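# Stand the loose sand core upright in its mould print

## Task

Pick up the sand core lying on the board and set it standing in the empty print of the mould, blade pointing down into the round cavity just as the core on the opposite side sits. When finished, every other core and filter in the mould must still be seated where it was.

## Robot and tools

Robot: two arms, left_arm (carrying a left hand, the mirror image of a right hand) and right_arm (a right hand). Each hand has four fingers and a thumb. Bases in the scene frame: left_arm at (-0.011, +0.369, 0) m, right_arm at (+0.043, -0.271, 0) m, both nearly unrotated about z. A two-camera stand is fixed behind the arms.

Scene frame: origin at table-top height, midway between the nominal bases; +z up, +x out over the table, +y toward left_arm. Arm names do not match image sides. All positions, hand poses and offsets use these axes.

Hand point: a spot that moves with the palm, 0.15 m out from the wrist face along the fingers and 0.05 m in front of the palm. Its +z runs along straight fingers, +y out of the palm, +x across the palm away from the thumb on the right hand (toward the thumb on the left hand). Straight fingertips extend 0.06 to 0.07 m past it along +z and sit 0.06 m behind it along -y. A wrist bracket on the little-finger side juts out and can strike things.

execute_actions(actions, cameras): actions is a list of actions; each action is a list of 1 to 15 rows, one row per 1/30 s step; a short action repeats its last row up to 15 steps. Every row is one flat list of 28 numbers, each in [-1, 1], covering both arms even if one stays still: left dx, dy, dz, rx, ry, rz, then left little, ring, middle, index, thumb_bend, thumb_turn, force_limit, speed; then the same 14 for the right arm. dx..rz are offsets, not poses: each row counts from that arm's Hand target at the start of the action (not from the previous row), in scene axes; 1.0 equals 0.6 m or 180 degrees; rx, ry, rz form one rotation vector, turning about the Hand target's position. Repeating an offset moves further. Six zeros re-request the current Hand target. cameras lists camera names, ["all"] or []; images come only when asked for or when actions is empty.

Hand numbers are targets, not offsets: fingers +1 straight, -1 curled; thumb_bend +1 straight, -1 fully bent; thumb_turn +1 beside the palm, -1 in front, opposite the fingers. force_limit runs linearly from about 0 N at -1 to 10 N at +1 (15 N for the two thumb motors). speed goes from nearly zero at -1 up to full at +0.48 and stays full to +1. For a gentle grip close at speed -0.94 or below. With the thumb turned in front, the hand grips objects roughly 0.035 to 0.065 m thick, or a handle down to 0.025 m. To keep a hand unchanged, resend the eight hand numbers last sent for it; if nothing was sent yet, use its hand_measured six values plus hand_force_limit and hand_speed. To squeeze harder, raise force_limit and send a target more closed than hand_measured; to loosen, send one more open.

move(target, speed, blend, blocking, cameras): target is one 28-number row as above or a list of up to 15 such rows; every row's offsets count from the same Hand targets, not from the prior row. Paths are straight lines, finish together, take at least 0.5 s and are cut off at 10 s. speed is top path speed in m/s, 0.002 to 4.3 (default 0.25), turning limited to twice that in rad/s; one value or one per target. blend in metres rounds corners between listed targets; 0 means stop at each. blocking=false returns after about 0.5 s while the move continues. Moves do not avoid obstacles or the other arm; avoid routing a hand near its own base.

wait(seconds 0 to 10) lets the scene run with commands held. stop brakes a running move. zoom_image(camera, region [x0, y0, x1, y1], pixels from top-left, at most 504 by 504) enlarges part of a camera's latest image. show_instructions shows the reference pages. finished_scene(scene 1) ends the scene permanently.

Cameras: cam_head_left and cam_head_right (896x504), cam_high (896x504), cam_left_wrist and cam_right_wrist (672x504, fisheye).

Results: end_effector_position (m) and end_effector_quat_wxyz per hand, scene frame; Hand target (last commanded pose after a 40-degree orientation clip; next offsets start here); joint positions, velocities ("within noise" if still) and torques; hand_measured, hand_stopped_by (moving, target, force, stalled, fault) and hand_load_n (fingertip force, positive pushing open; a lost grip shows as load near 0), all in the hand-number order. A move adds a move: line such as done, off_target, moving, held or fault, plus limits=paced (pose clipped) or limits=held (steps withheld). MOTOR HOT warns of heating; OVER-TEMPERATURE FAULT means that arm dropped and is disabled for a while.

Accuracy: arms follow loosely and often rest 1 to 3 cm (sometimes 5 cm) short, usually low; send the missing distance as a new offset. Arms may sag when loaded.

Avoid: dropping the core or letting it fall far, releasing it while it moves, knocking other cores or filters out of their seats, anything leaving the table, hard hits on fixed or heavy items, the two hands touching or gripping each other, big finger loads from fast swings, and long stretched or pushing holds that overheat motors.

Each tool is called as name([rows], argument=value, ...), one row to a line, values as JSON.

Reference images:

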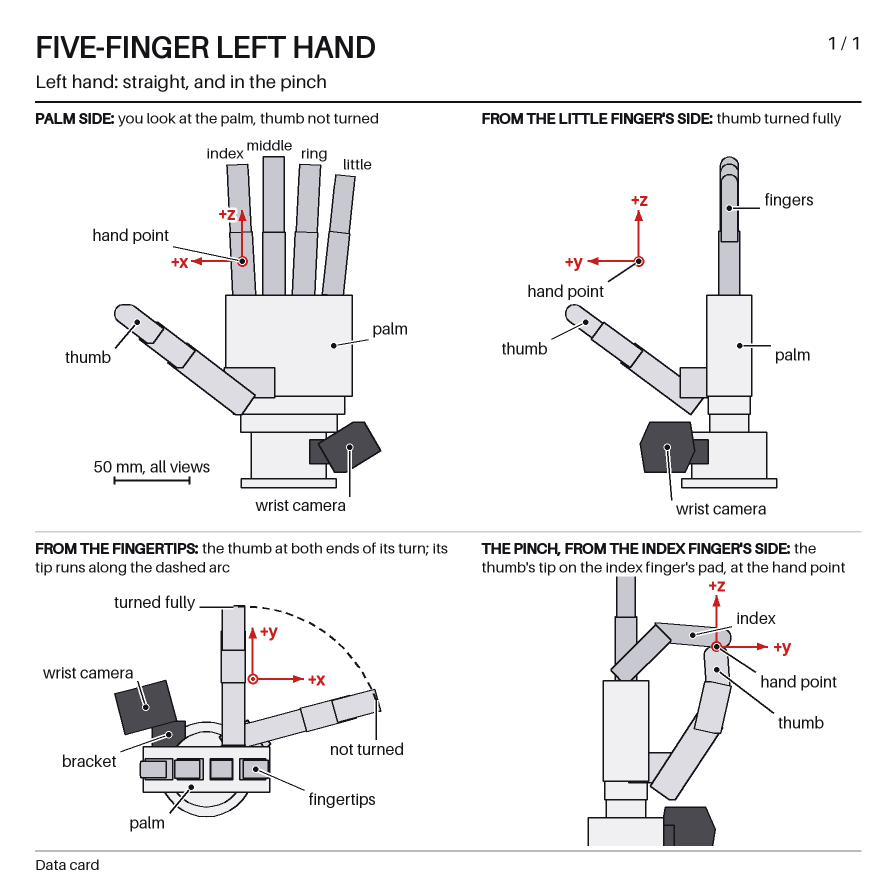

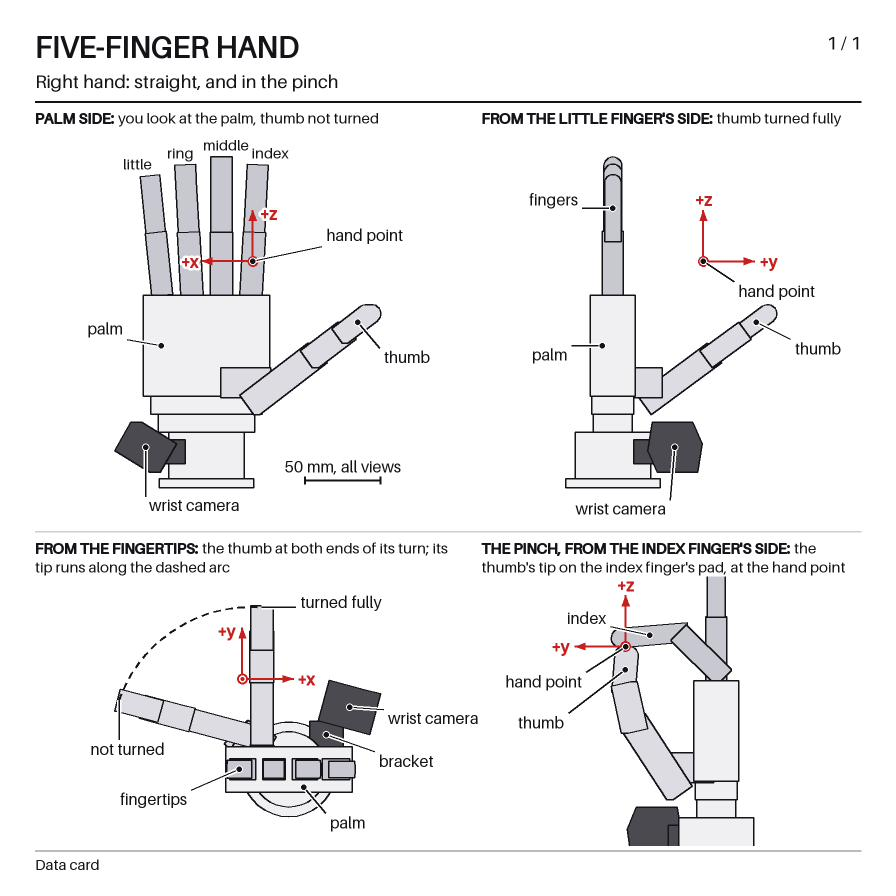

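## Session

execute_actions(actions=[], cameras=["all"])

Scene clock: 0.00 s.
left_arm: end_effector_position=(+0.5558, +0.2611, +0.4040) hand_measured=(+1.000, +1.000, +1.000, +1.000, +1.000, +1.000) hand_load_n=(+0.0, +0.0, +0.0, +0.0, +0.0, +0.0) hand_stopped_by=(target, target, target, target, target, target) hand_force_limit=0.00 hand_speed=-0.80 end_effector_quat_wxyz=(+0.706, -0.222, +0.670, -0.061) | right_arm: end_effector_position=(+0.2999, -0.1036, +0.3516) hand_measured=(+1.000, +1.000, +1.000, +1.000, +1.000, +1.000) hand_load_n=(+0.0, +0.0, +0.0, +0.0, +0.0, +0.0) hand_stopped_by=(target, target, target, target, target, target) hand_force_limit=0.00 hand_speed=-0.80 end_effector_quat_wxyz=(+0.254, -0.436, +0.861, +0.058)
Joint positions: left_arm=[-0.462 1.291 1.138 0.158 -0.699 1.169] | right_arm=[0.181 0.845 1.161 -1.41 -0.235 0.904]
Joint velocities: within noise
Joint torques (N m): no reading
Heat: left arm: hottest waist 30 °C; right arm: hottest shoulder 31 °C.
Hand target: left_arm +0.5585, +0.2598, +0.4199; +0.714, -0.226, +0.660, -0.068 | right_arm +0.3024, -0.1031, +0.3603; +0.263, -0.436, +0.859, +0.056

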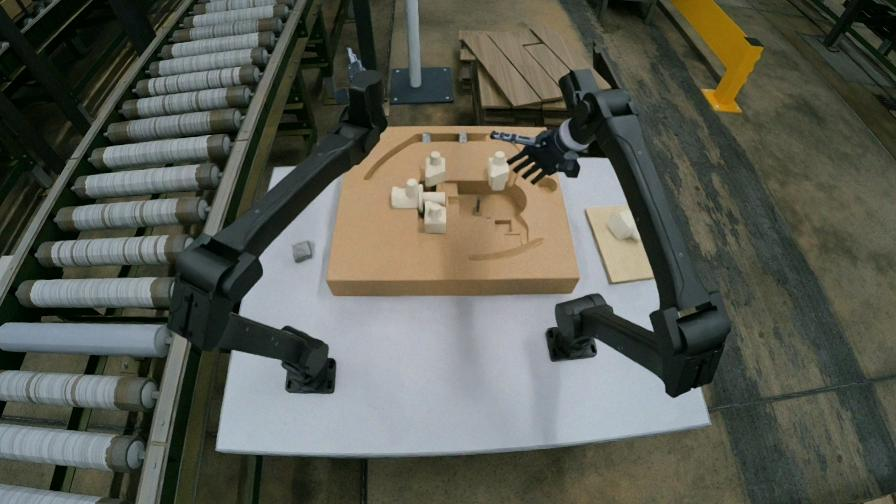

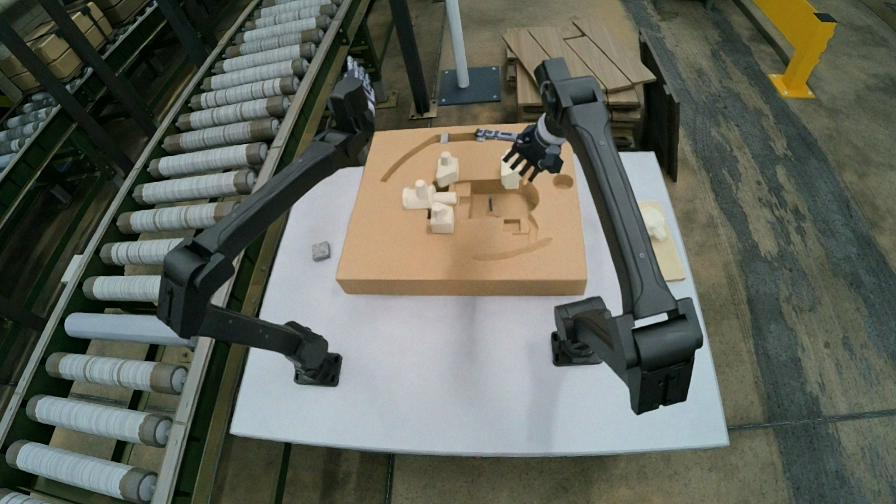

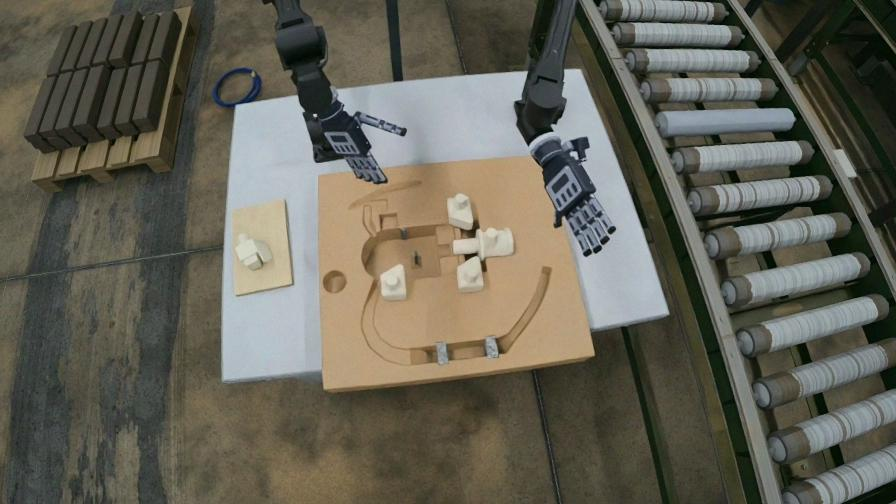

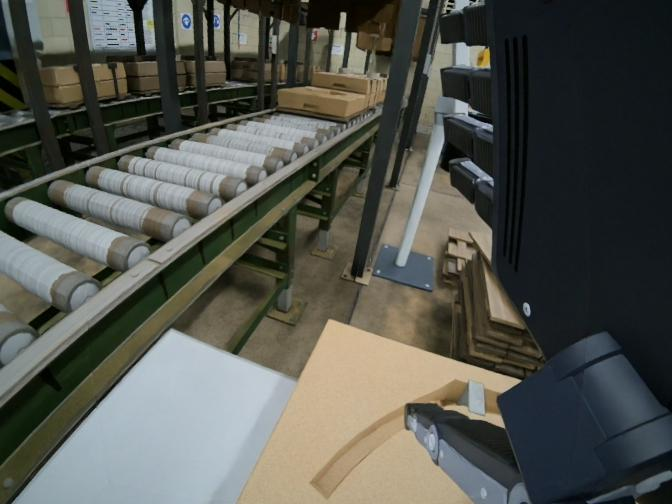

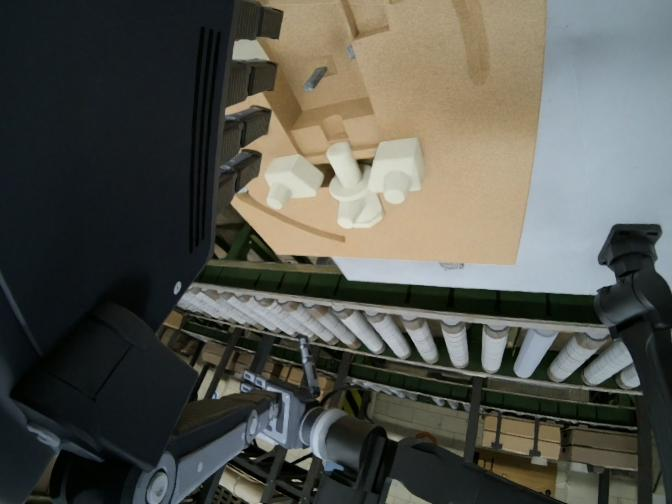

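zoom_image(camera="cam_high", region=[300, 160, 600, 400])

zoom_image(camera="cam_high", region=[220, 190, 320, 310])

zoom_image(camera="cam_head_left", region=[320, 120, 600, 300])

zoom_image(camera="cam_head_left", region=[560, 180, 680, 300])

zoom_image(camera="cam_right_wrist", region=[200, 0, 560, 270])

Scaled by 1.680 from the camera's 896x504 image, which has a finer 1280x720 frame.

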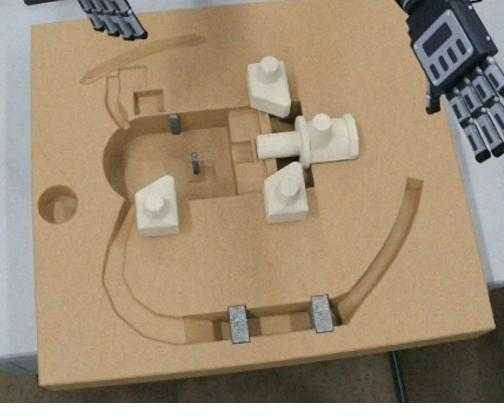

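Scaled by 4.200 from the camera's 896x504 image, which has a finer 1280x720 frame.

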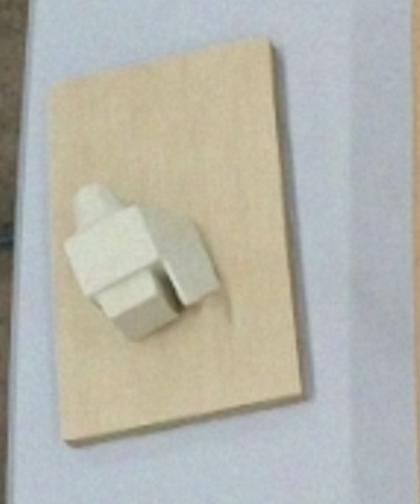

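Scaled by 1.800 from the camera's 896x504 image, which has a finer 1280x720 frame.

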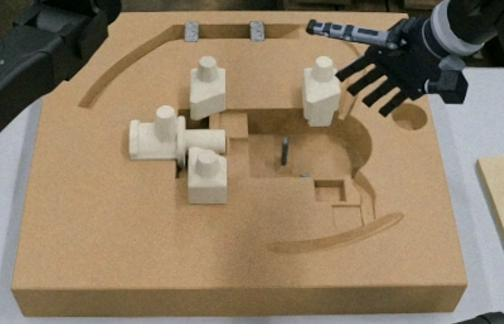

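Scaled by 4.200 from the camera's 896x504 image, which has a finer 1280x720 frame.

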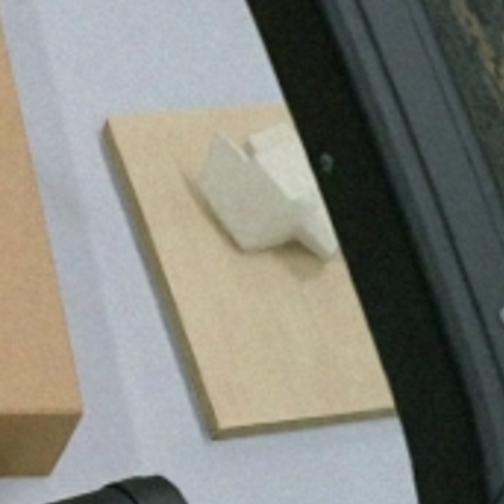

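Scaled by 1.400 from the camera's 672x504 image, which has a finer 960x720 frame.

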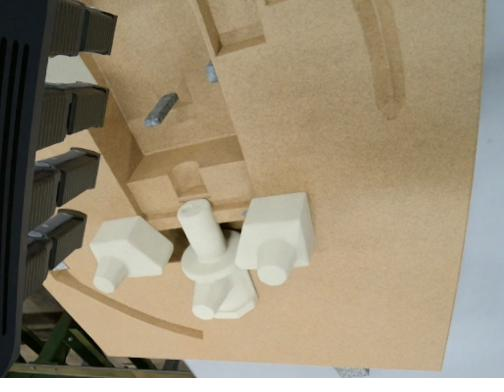

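move(target=[0,0,0,0,0,0,1,1,1,1,1,1,0,-0.8,0.029,-0.745,-0.10,-0.1066,0.1367,-0.0108,1,1,1,1,1,1,0,-0.8], cameras=["all"])

Scene clock: 37.77 s.
left_arm: end_effector_position=(+0.5558, +0.2611, +0.4040) hand_measured=(+1.000, +1.000, +1.000, +1.000, +1.000, +1.000) hand_load_n=(+0.0, +0.0, +0.0, +0.0, +0.0, +0.0) hand_stopped_by=(target, target, target, target, target, target) hand_force_limit=0.00 hand_speed=-0.80 end_effector_quat_wxyz=(+0.706, -0.222, +0.670, -0.061) | right_arm: end_effector_position=(+0.3160, -0.5427, +0.2892) hand_measured=(+1.000, +1.000, +1.000, +1.000, +1.000, +1.000) hand_load_n=(+0.0, +0.0, +0.0, +0.0, +0.0, +0.0) hand_stopped_by=(target, target, target, target, target, target) hand_force_limit=0.00 hand_speed=-0.80 end_effector_quat_wxyz=(+0.001, -0.434, +0.901, -0.002)
Joint positions: left_arm=[-0.462 1.291 1.138 0.158 -0.699 1.169] | right_arm=[-0.869 1.516 1.634 -1.685 -0.001 -0.163]
Joint torques (N m): left_arm=[0.21 -10.17 10.44 1.95 -0.03 0.05] | right_arm=[-1.61 -10.58 10.86 0.35 0.03 -0.14]
Heat: left arm: hottest elbow 40 °C; right arm: hottest elbow 38 °C.
Hand target: left_arm +0.5585, +0.2598, +0.4199; +0.714, -0.226, +0.660, -0.068 | right_arm +0.3197, -0.5501, +0.3002; +0.000, -0.437, +0.899, +0.000
Off the commanded pose: left_arm 0.016 m, 2 deg | right_arm 0.014 m, 1 deg.
joint sent to its limit (right arm) — joint 4 (wrist pitch), lower limit. The joint targets still meet the commanded pose.
move: off_target (left_arm, right_arm)
camera_calibration:
cam_right_wrist: T_world_to_cam=[[-0.923942, 0.375872, -0.0710767, 0.521576], [0.28101, 0.79298, 0.54057, 0.177342], [0.259547, 0.479482, -0.838291, 0.536491], [0, 0, 0, 1]] pos_world=[0.292827, -0.593912, 0.390942]

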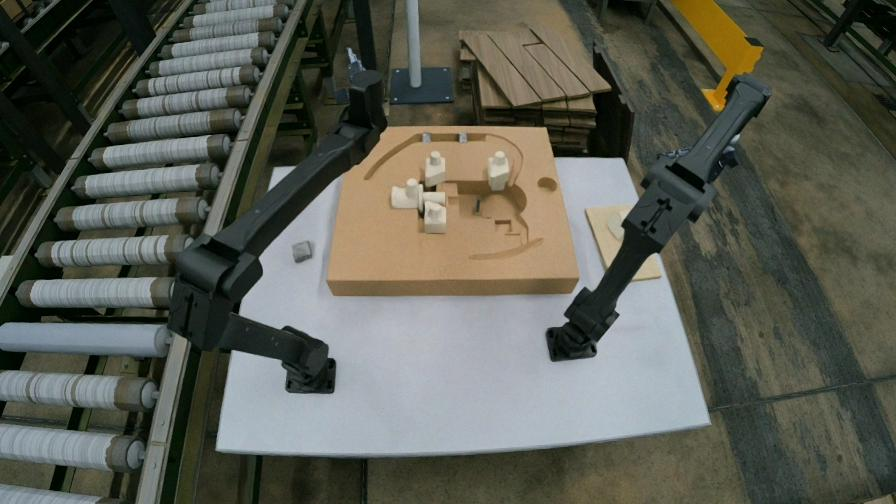

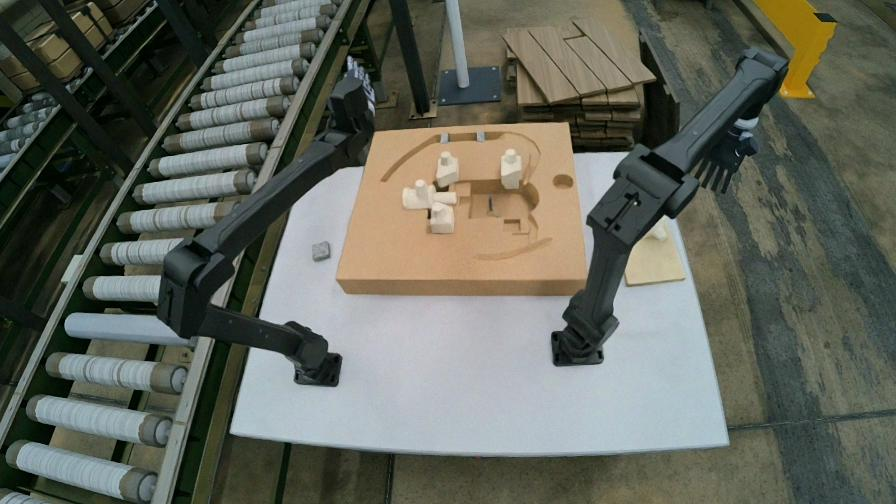

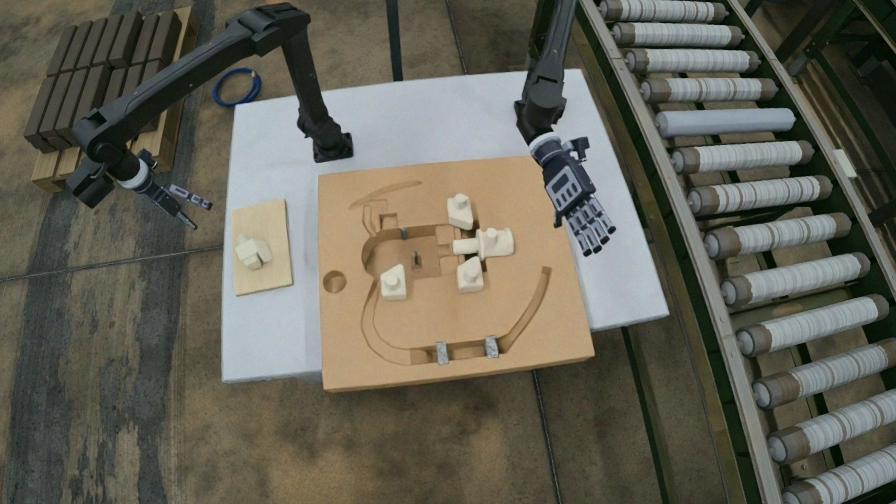

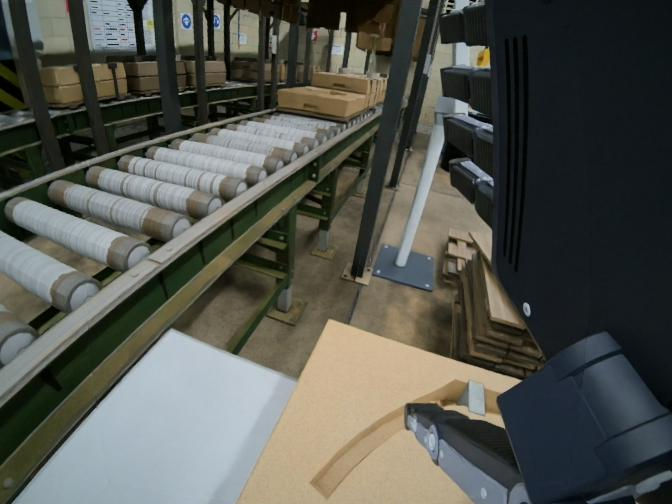

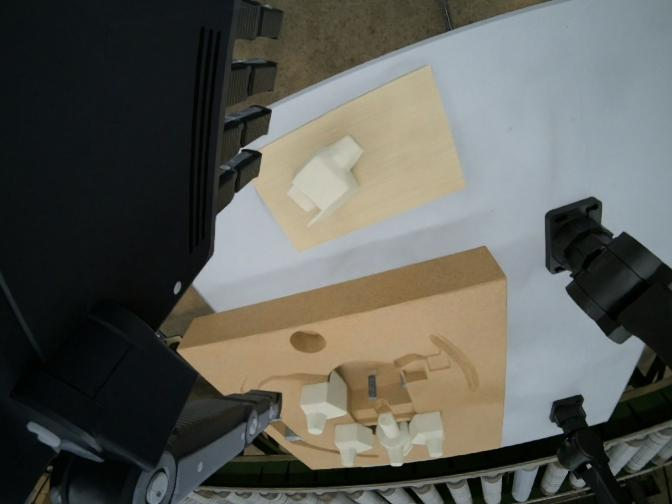

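zoom_image(camera="cam_right_wrist", region=[250, 110, 400, 240])

zoom_image(camera="cam_right_wrist", region=[230, 310, 510, 490])

zoom_image(camera="cam_high", region=[330, 180, 450, 320])

zoom_image(camera="cam_high", region=[220, 190, 320, 310])

zoom_image(camera="cam_head_left", region=[460, 130, 580, 260])

Scaled by 3.360 from the camera's 672x504 image, which has a finer 960x720 frame.

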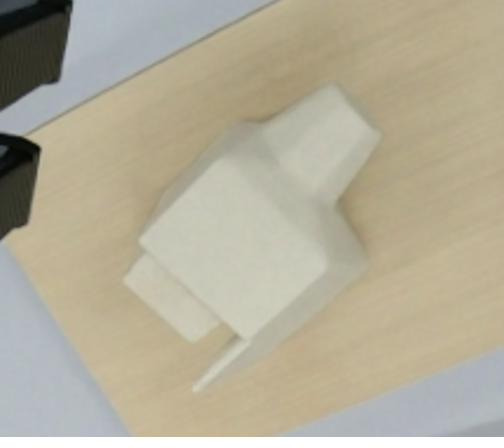

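Scaled by 1.800 from the camera's 672x504 image, which has a finer 960x720 frame.

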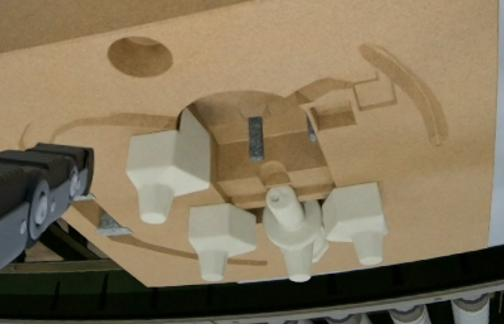

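Scaled by 3.600 from the camera's 896x504 image, which has a finer 1280x720 frame.

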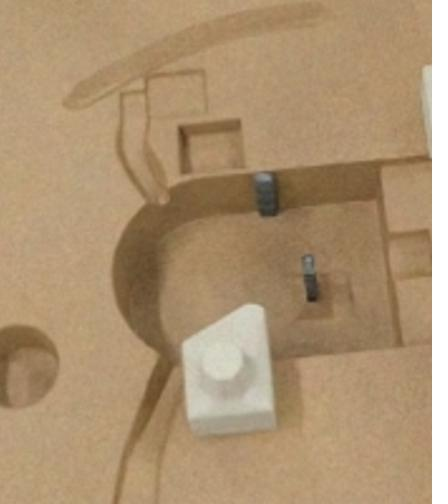

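Scaled by 4.200 from the camera's 896x504 image, which has a finer 1280x720 frame.

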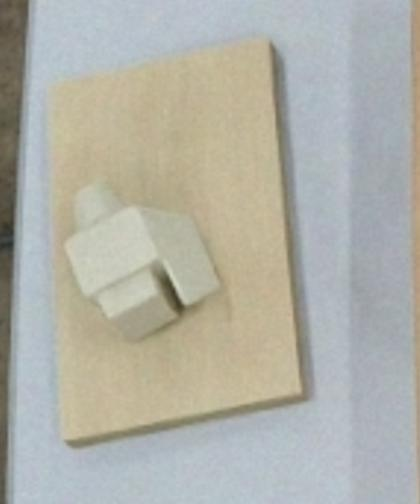

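Scaled by 3.877 from the camera's 896x504 image, which has a finer 1280x720 frame.

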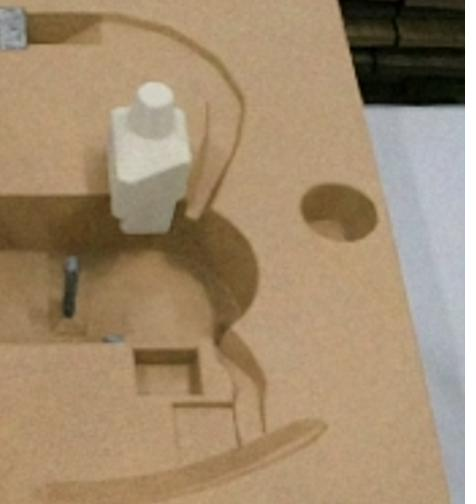

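move(target=[0,0,0,0,0,0,1,1,1,1,1,1,0,-0.8,0.095,0.09,-0.17,0,0,0,1,1,1,1,1,1,0,-0.8], cameras=["cam_right_wrist","cam_head_left"])

Scene clock: 65.30 s.
left_arm: end_effector_position=(+0.5558, +0.2611, +0.4040) hand_measured=(+1.000, +1.000, +1.000, +1.000, +1.000, +1.000) hand_load_n=(+0.0, +0.0, +0.0, +0.0, +0.0, +0.0) hand_stopped_by=(target, target, target, target, target, target) hand_force_limit=0.00 hand_speed=-0.80 end_effector_quat_wxyz=(+0.706, -0.222, +0.670, -0.061) | right_arm: end_effector_position=(+0.3730, -0.4934, +0.2047) hand_measured=(+1.000, +1.000, +1.000, +1.000, +1.000, +1.000) hand_load_n=(+0.0, +0.0, +0.0, +0.0, +0.0, +0.0) hand_stopped_by=(target, target, target, target, target, target) hand_force_limit=0.00 hand_speed=-0.80 end_effector_quat_wxyz=(+0.001, -0.443, +0.897, -0.002)
Joint positions: left_arm=[-0.462 1.291 1.138 0.158 -0.699 1.169] | right_arm=[-0.7 1.535 1.435 -1.466 0 -0.014]
Joint torques (N m): left_arm=[0.38 -9.99 10.56 2.24 -0.04 0.05] | right_arm=[-1.96 -10.46 7.64 1.16 0.06 0.11]
Heat: left arm: hottest elbow 43 °C; right arm: hottest elbow 39 °C.
Hand target: left_arm +0.5585, +0.2598, +0.4199; +0.714, -0.226, +0.660, -0.068 | right_arm +0.3768, -0.4961, +0.1982; +0.000, -0.437, +0.899, +0.000
Off the commanded pose: left_arm 0.016 m, 2 deg | right_arm 0.008 m, 1 deg.
move: off_target (left_arm)
camera_calibration:
cam_right_wrist: T_world_to_cam=[[-0.931198, 0.357528, -0.071016, 0.54336], [0.265544, 0.798836, 0.539765, 0.176649], [0.249711, 0.483771, -0.838815, 0.433115], [0, 0, 0, 1]] pos_world=[0.350914, -0.544908, 0.306541]
Images, in order (width x height): cam_head_left 896x504, cam_right_wrist 672x504.

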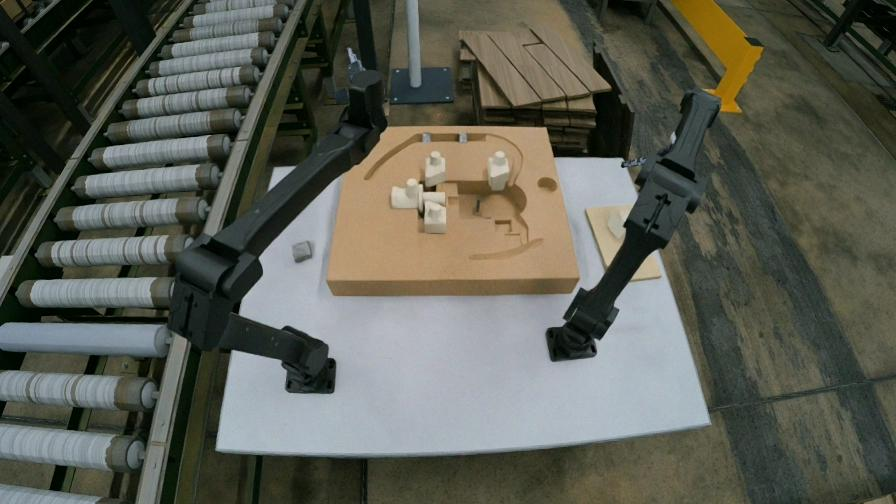

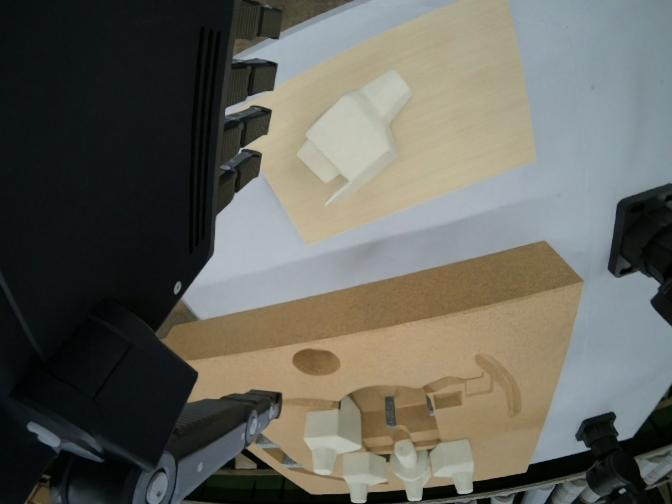

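zoom_image(camera="cam_right_wrist", region=[260, 50, 440, 230])

zoom_image(camera="cam_right_wrist", region=[250, 330, 540, 504])

Scaled by 2.800 from the camera's 672x504 image, which has a finer 960x720 frame.

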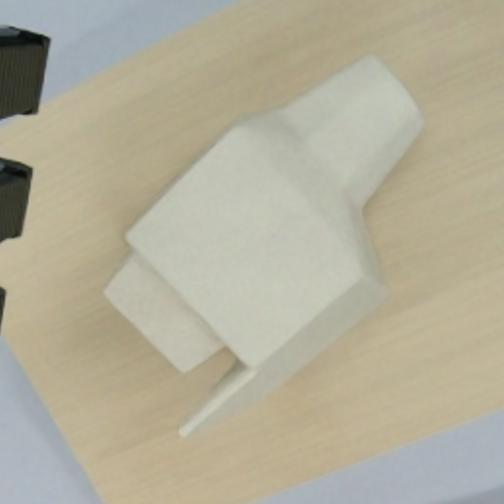

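Scaled by 1.738 from the camera's 672x504 image, which has a finer 960x720 frame.

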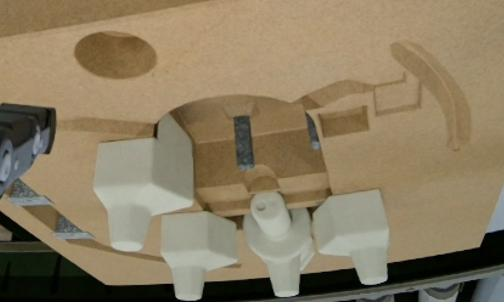

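move(target=[0,0,0,0,0,0,1,1,1,1,1,1,0,-0.8,-0.101,0.16,0.04,0,0,-0.5656,1,1,1,1,1,1,0,-0.8], cameras=["cam_right_wrist","cam_high"])

zoom_image(camera="cam_right_wrist", region=[230, 50, 480, 250])

Scene clock: 108.27 s.
left_arm: end_effector_position=(+0.5558, +0.2611, +0.4040) hand_measured=(+1.000, +1.000, +1.000, +1.000, +1.000, +1.000) hand_load_n=(+0.0, +0.0, +0.0, +0.0, +0.0, +0.0) hand_stopped_by=(target, target, target, target, target, target) hand_force_limit=0.00 hand_speed=-0.80 end_effector_quat_wxyz=(+0.706, -0.222, +0.670, -0.061) | right_arm: end_effector_position=(+0.3182, -0.4051, +0.2230) hand_measured=(+1.000, +1.000, +1.000, +1.000, +1.000, +1.000) hand_load_n=(-0.5, +0.0, +0.0, +0.0, +0.0, +0.0) hand_stopped_by=(target, target, target, target, target, target) hand_force_limit=0.00 hand_speed=-0.80 end_effector_quat_wxyz=(+0.004, +0.423, +0.906, +0.000)
Joint positions: left_arm=[-0.462 1.291 1.138 0.158 -0.699 1.169] | right_arm=[-0.652 0.996 1.01 -1.577 -0.002 1.824]
Joint torques (N m): left_arm=[0.79 -10.7 10.71 2.15 0 0.07] | right_arm=[-0.73 -4.54 7.5 0.32 0.07 0.12]
Heat: left arm: hottest elbow 46 °C; right arm: hottest elbow 41 °C.
Hand target: left_arm +0.5585, +0.2598, +0.4199; +0.714, -0.226, +0.660, -0.068 | right_arm +0.3162, -0.4001, +0.2223; -0.001, +0.422, +0.906, +0.000
Off the commanded pose: left_arm 0.016 m, 2 deg | right_arm 0.005 m, 1 deg.
move: off_target (left_arm)
camera_calibration:
cam_right_wrist: T_world_to_cam=[[0.55238, 0.831042, -0.0651574, 0.180531], [0.716014, -0.432989, 0.547581, -0.533274], [0.426851, -0.349126, -0.834212, 0.0245439], [0, 0, 0, 1]] pos_world=[0.271633, -0.372361, 0.324248]
Images, in order (width x height): cam_high 896x504, cam_right_wrist 672x504.

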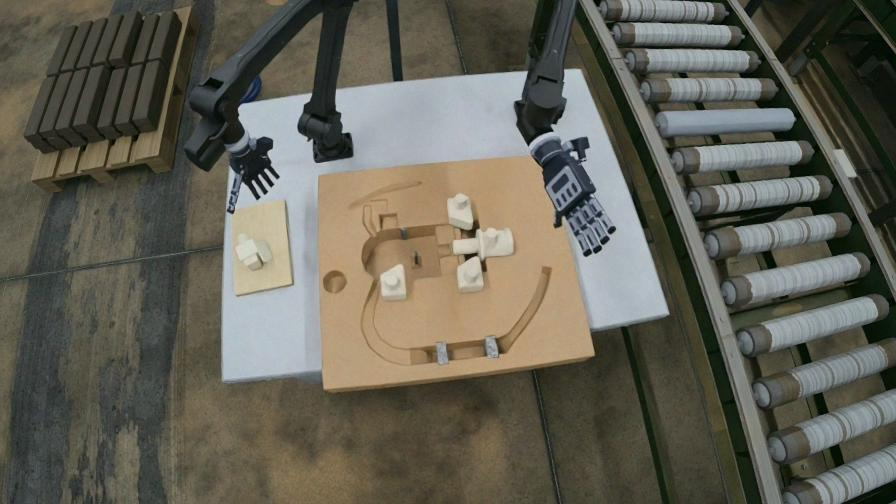

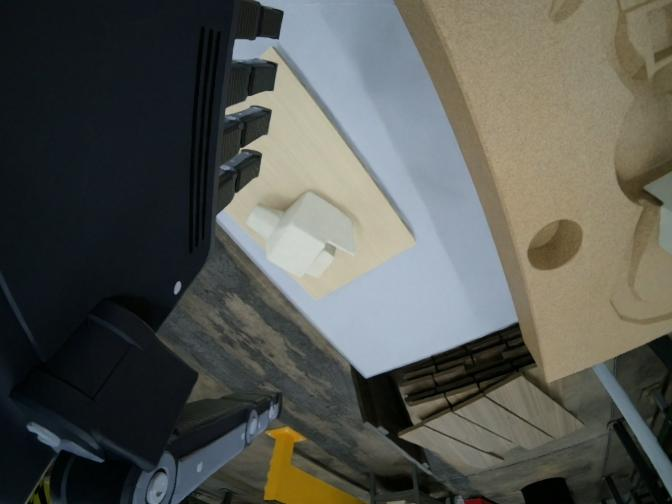

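Scaled by 2.016 from the camera's 672x504 image, which has a finer 960x720 frame.

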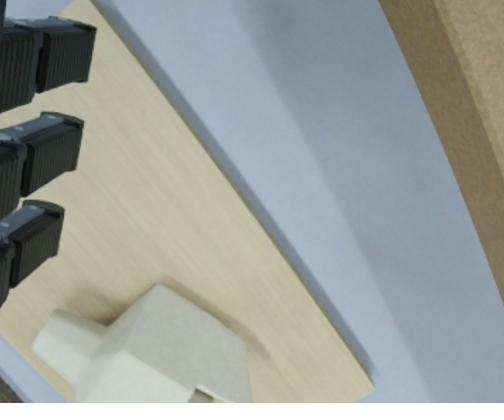

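zoom_image(camera="cam_right_wrist", region=[230, 180, 370, 290])

zoom_image(camera="cam_high", region=[370, 250, 420, 310])

zoom_image(camera="cam_high", region=[225, 225, 285, 280])

Scaled by 3.600 from the camera's 672x504 image, which has a finer 960x720 frame.

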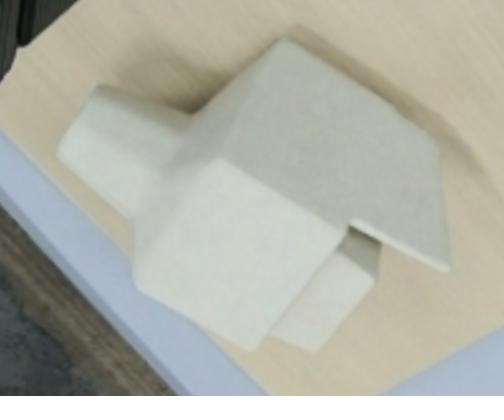

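Scaled by 8.400 from the camera's 896x504 image, which has a finer 1280x720 frame.

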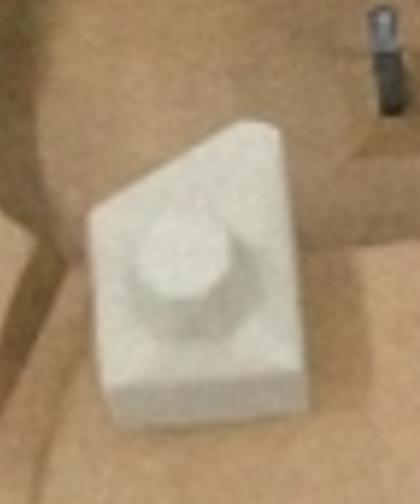

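Scaled by 8.400 from the camera's 896x504 image, which has a finer 1280x720 frame.

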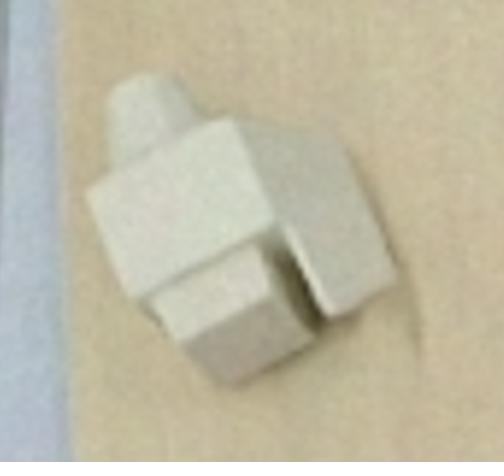

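move(target=[0,0,0,0,0,0,1,1,1,1,1,1,0,-0.8,0.043,0.275,0.08,0,0,0.778,1,1,1,1,1,1,0,-0.8], cameras=["cam_right_wrist"])

zoom_image(camera="cam_right_wrist", region=[230, 50, 510, 300])

Scene clock: 292.37 s.
left_arm: end_effector_position=(+0.5558, +0.2611, +0.4040) hand_measured=(+1.000, +1.000, +1.000, +1.000, +1.000, +1.000) hand_load_n=(+0.0, +0.0, +0.0, +0.0, +0.0, +0.0) hand_stopped_by=(target, target, target, target, target, target) hand_force_limit=0.00 hand_speed=-0.80 end_effector_quat_wxyz=(+0.706, -0.222, +0.670, -0.061) | right_arm: end_effector_position=(+0.3328, -0.2367, +0.2614) hand_measured=(+1.000, +1.000, +1.000, +1.000, +1.000, +1.000) hand_load_n=(+0.0, +0.0, +0.0, +0.0, +0.0, +0.0) hand_stopped_by=(target, target, target, target, target, target) hand_force_limit=0.00 hand_speed=-0.80 end_effector_quat_wxyz=(+0.004, +0.701, -0.713, -0.004)
Joint positions: left_arm=[-0.462 1.291 1.138 0.158 -0.699 1.169] | right_arm=[-0.024 1.26 1.305 -1.626 0 0.025]
Joint torques (N m): left_arm=[0.5 -10.23 10.59 2.15 -0.04 0.05] | right_arm=[-1.26 -6.3 10.91 0.39 0.02 -0.14]
Heat: left arm: hottest elbow 50 °C; right arm: hottest elbow 40 °C.
Hand target: left_arm +0.5585, +0.2598, +0.4199; +0.714, -0.226, +0.660, -0.068 | right_arm +0.3420, -0.2351, +0.2704; +0.000, +0.708, -0.707, +0.001
Off the commanded pose: left_arm 0.016 m, 2 deg | right_arm 0.013 m, 1 deg.
move: off_target (left_arm, right_arm)
camera_calibration:
cam_right_wrist: T_world_to_cam=[[-0.962366, -0.265861, -0.0563053, 0.277141], [-0.252916, 0.800402, 0.543497, 0.123637], [-0.099428, 0.537284, -0.83752, 0.495078], [0, 0, 0, 1]] pos_world=[0.347205, -0.291275, 0.363046]
Images, in order (width x height): cam_right_wrist 672x504.

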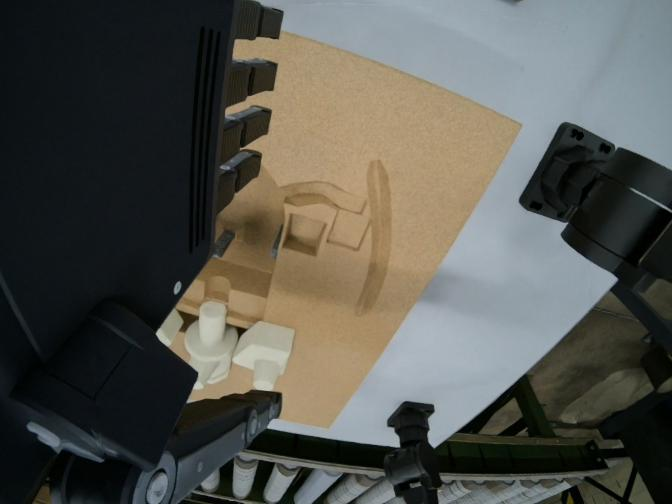

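Scaled by 1.800 from the camera's 672x504 image, which has a finer 960x720 frame.

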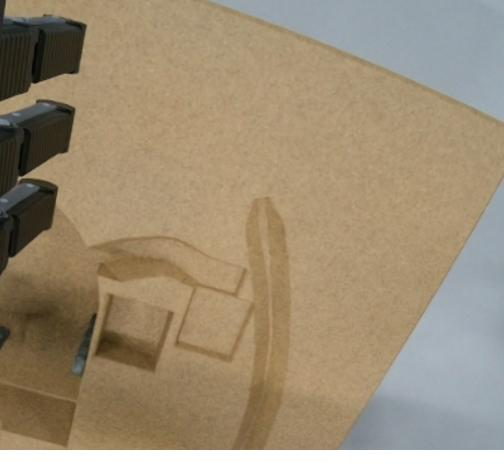

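move(target=[0,0,0,0,0,0,1,1,1,1,1,1,0,-0.8,0.133,0.0,-0.05,0,0,0,1,1,1,1,1,1,0,-0.8], cameras=["cam_right_wrist"])

zoom_image(camera="cam_right_wrist", region=[230, 100, 510, 350])

Scene clock: 298.43 s.
left_arm: end_effector_position=(+0.5558, +0.2611, +0.4040) hand_measured=(+1.000, +1.000, +1.000, +1.000, +1.000, +1.000) hand_load_n=(+0.0, +0.0, +0.0, +0.0, +0.0, +0.0) hand_stopped_by=(target, target, target, target, target, target) hand_force_limit=0.00 hand_speed=-0.80 end_effector_quat_wxyz=(+0.706, -0.222, +0.670, -0.061) | right_arm: end_effector_position=(+0.4090, -0.2363, +0.2285) hand_measured=(+1.000, +1.000, +1.000, +1.000, +1.000, +1.000) hand_load_n=(+0.0, +0.0, +0.0, +0.0, -0.5, +0.0) hand_stopped_by=(target, target, target, target, target, target) hand_force_limit=0.00 hand_speed=-0.80 end_effector_quat_wxyz=(+0.016, +0.702, -0.712, -0.015)
Joint positions: left_arm=[-0.462 1.291 1.138 0.158 -0.699 1.169] | right_arm=[-0.024 1.482 1.43 -1.563 0 0.022]
Joint torques (N m): left_arm=[0.62 -10.7 10.69 2.28 -0.04 0.04] | right_arm=[-1.03 -10.75 10.8 0.96 0.04 -0.15]
Heat: left arm: hottest elbow 50 °C; right arm: hottest elbow 42 °C.
Hand target: left_arm +0.5585, +0.2598, +0.4199; +0.714, -0.226, +0.660, -0.068 | right_arm +0.4218, -0.2350, +0.2402; +0.000, +0.708, -0.707, +0.001
Off the commanded pose: left_arm 0.016 m, 2 deg | right_arm 0.017 m, 3 deg.
move: off_target (left_arm, right_arm)
camera_calibration:
cam_right_wrist: T_world_to_cam=[[-0.962788, -0.269203, -0.0238685, 0.340661], [-0.237275, 0.799696, 0.551531, 0.152024], [-0.129386, 0.536671, -0.833813, 0.486164], [0, 0, 0, 1]] pos_world=[0.426959, -0.290776, 0.329655]
Images, in order (width x height): cam_right_wrist 672x504.

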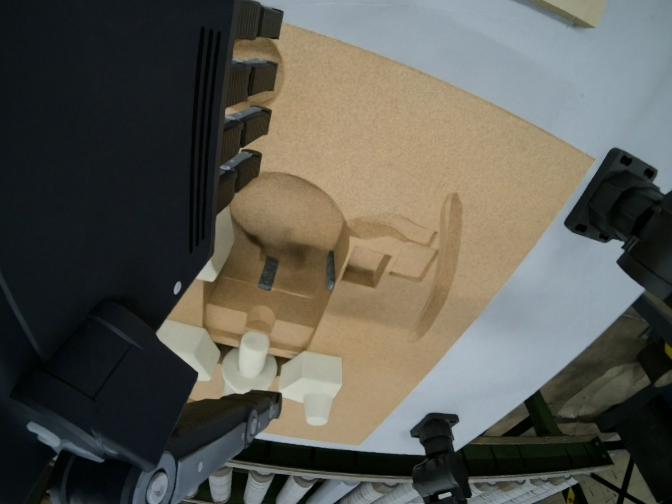

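Scaled by 1.800 from the camera's 672x504 image, which has a finer 960x720 frame.

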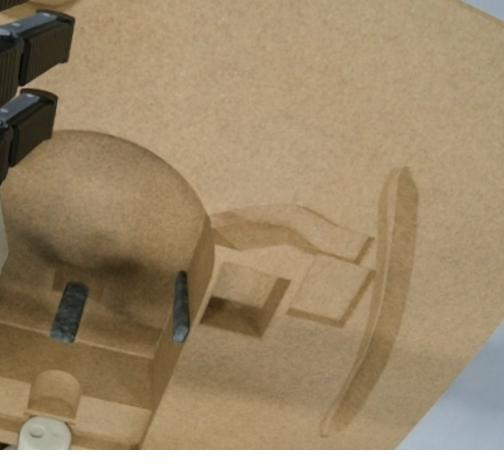

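zoom_image(camera="cam_right_wrist", region=[310, 190, 460, 300])

Scaled by 3.360 from the camera's 672x504 image, which has a finer 960x720 frame.

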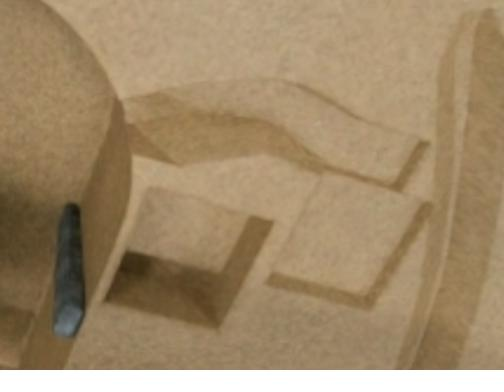

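move(target=[0,0,0,0,0,0,1,1,1,1,1,1,0,-0.8,-0.172,-0.475,-0.067,0,0,-0.372,1,1,1,1,1,1,0,-0.8], cameras=["cam_right_wrist","cam_high"])

Scene clock: 341.93 s.
left_arm: end_effector_position=(+0.5558, +0.2611, +0.4040) hand_measured=(+1.000, +1.000, +1.000, +1.000, +1.000, +1.000) hand_load_n=(+0.0, +0.0, +0.0, +0.0, +0.0, +0.0) hand_stopped_by=(target, target, target, target, target, target) hand_force_limit=0.00 hand_speed=-0.80 end_effector_quat_wxyz=(+0.706, -0.222, +0.670, -0.061) | right_arm: end_effector_position=(+0.3115, -0.5123, +0.2002) hand_measured=(+1.000, +1.000, +1.000, +1.000, +1.000, +1.000) hand_load_n=(+0.0, +0.0, +0.0, +0.0, +0.0, +0.0) hand_stopped_by=(target, target, target, target, target, target) hand_force_limit=0.00 hand_speed=-0.80 end_effector_quat_wxyz=(-0.004, -0.206, +0.978, +0.005)
Joint positions: left_arm=[-0.462 1.291 1.138 0.158 -0.699 1.169] | right_arm=[-0.893 1.418 1.293 -1.459 0.002 0.294]
Joint torques (N m): left_arm=[0.15 -10.23 10.7 2.03 -0.02 0.05] | right_arm=[-1.61 -8.35 9.06 1.03 0 0.12]
Heat: left arm: hottest elbow 50 °C; right arm: hottest elbow 48 °C.
Hand target: left_arm +0.5585, +0.2598, +0.4199; +0.714, -0.226, +0.660, -0.068 | right_arm +0.3184, -0.5201, +0.2000; -0.001, -0.200, +0.980, +0.000
Off the commanded pose: left_arm 0.016 m, 2 deg | right_arm 0.011 m, 1 deg.
move: off_target (left_arm, right_arm)
camera_calibration:
cam_right_wrist: T_world_to_cam=[[-0.645564, 0.761791, -0.0540538, 0.607207], [0.622744, 0.566059, 0.540154, -0.0201488], [0.442082, 0.315042, -0.839828, 0.307608], [0, 0, 0, 1]] pos_world=[0.268551, -0.548069, 0.302043]
Images, in order (width x height): cam_high 896x504, cam_right_wrist 672x504.

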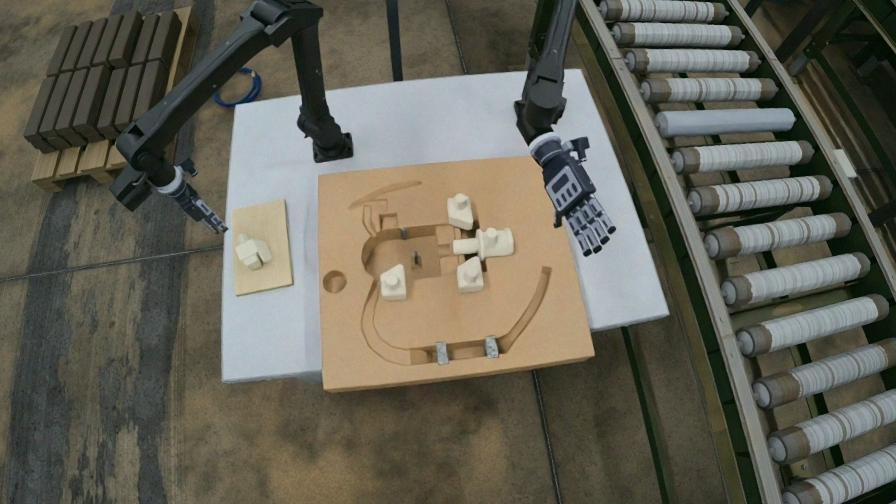

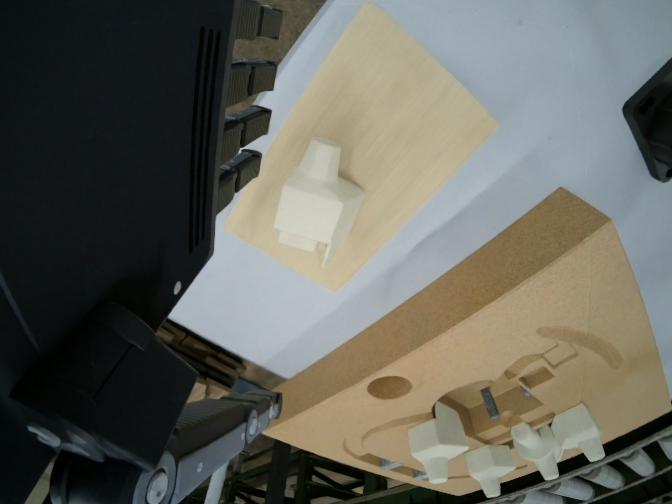

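zoom_image(camera="cam_right_wrist", region=[230, 100, 410, 300])

Scaled by 2.520 from the camera's 672x504 image, which has a finer 960x720 frame.

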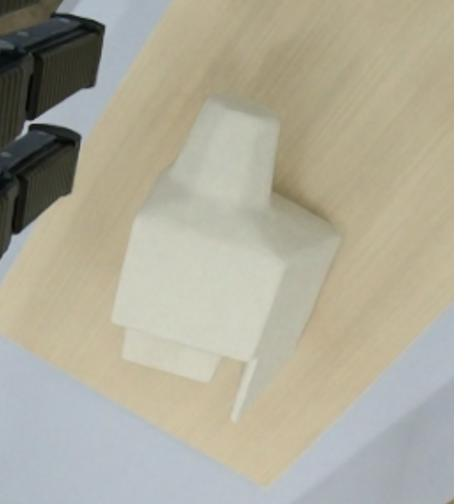

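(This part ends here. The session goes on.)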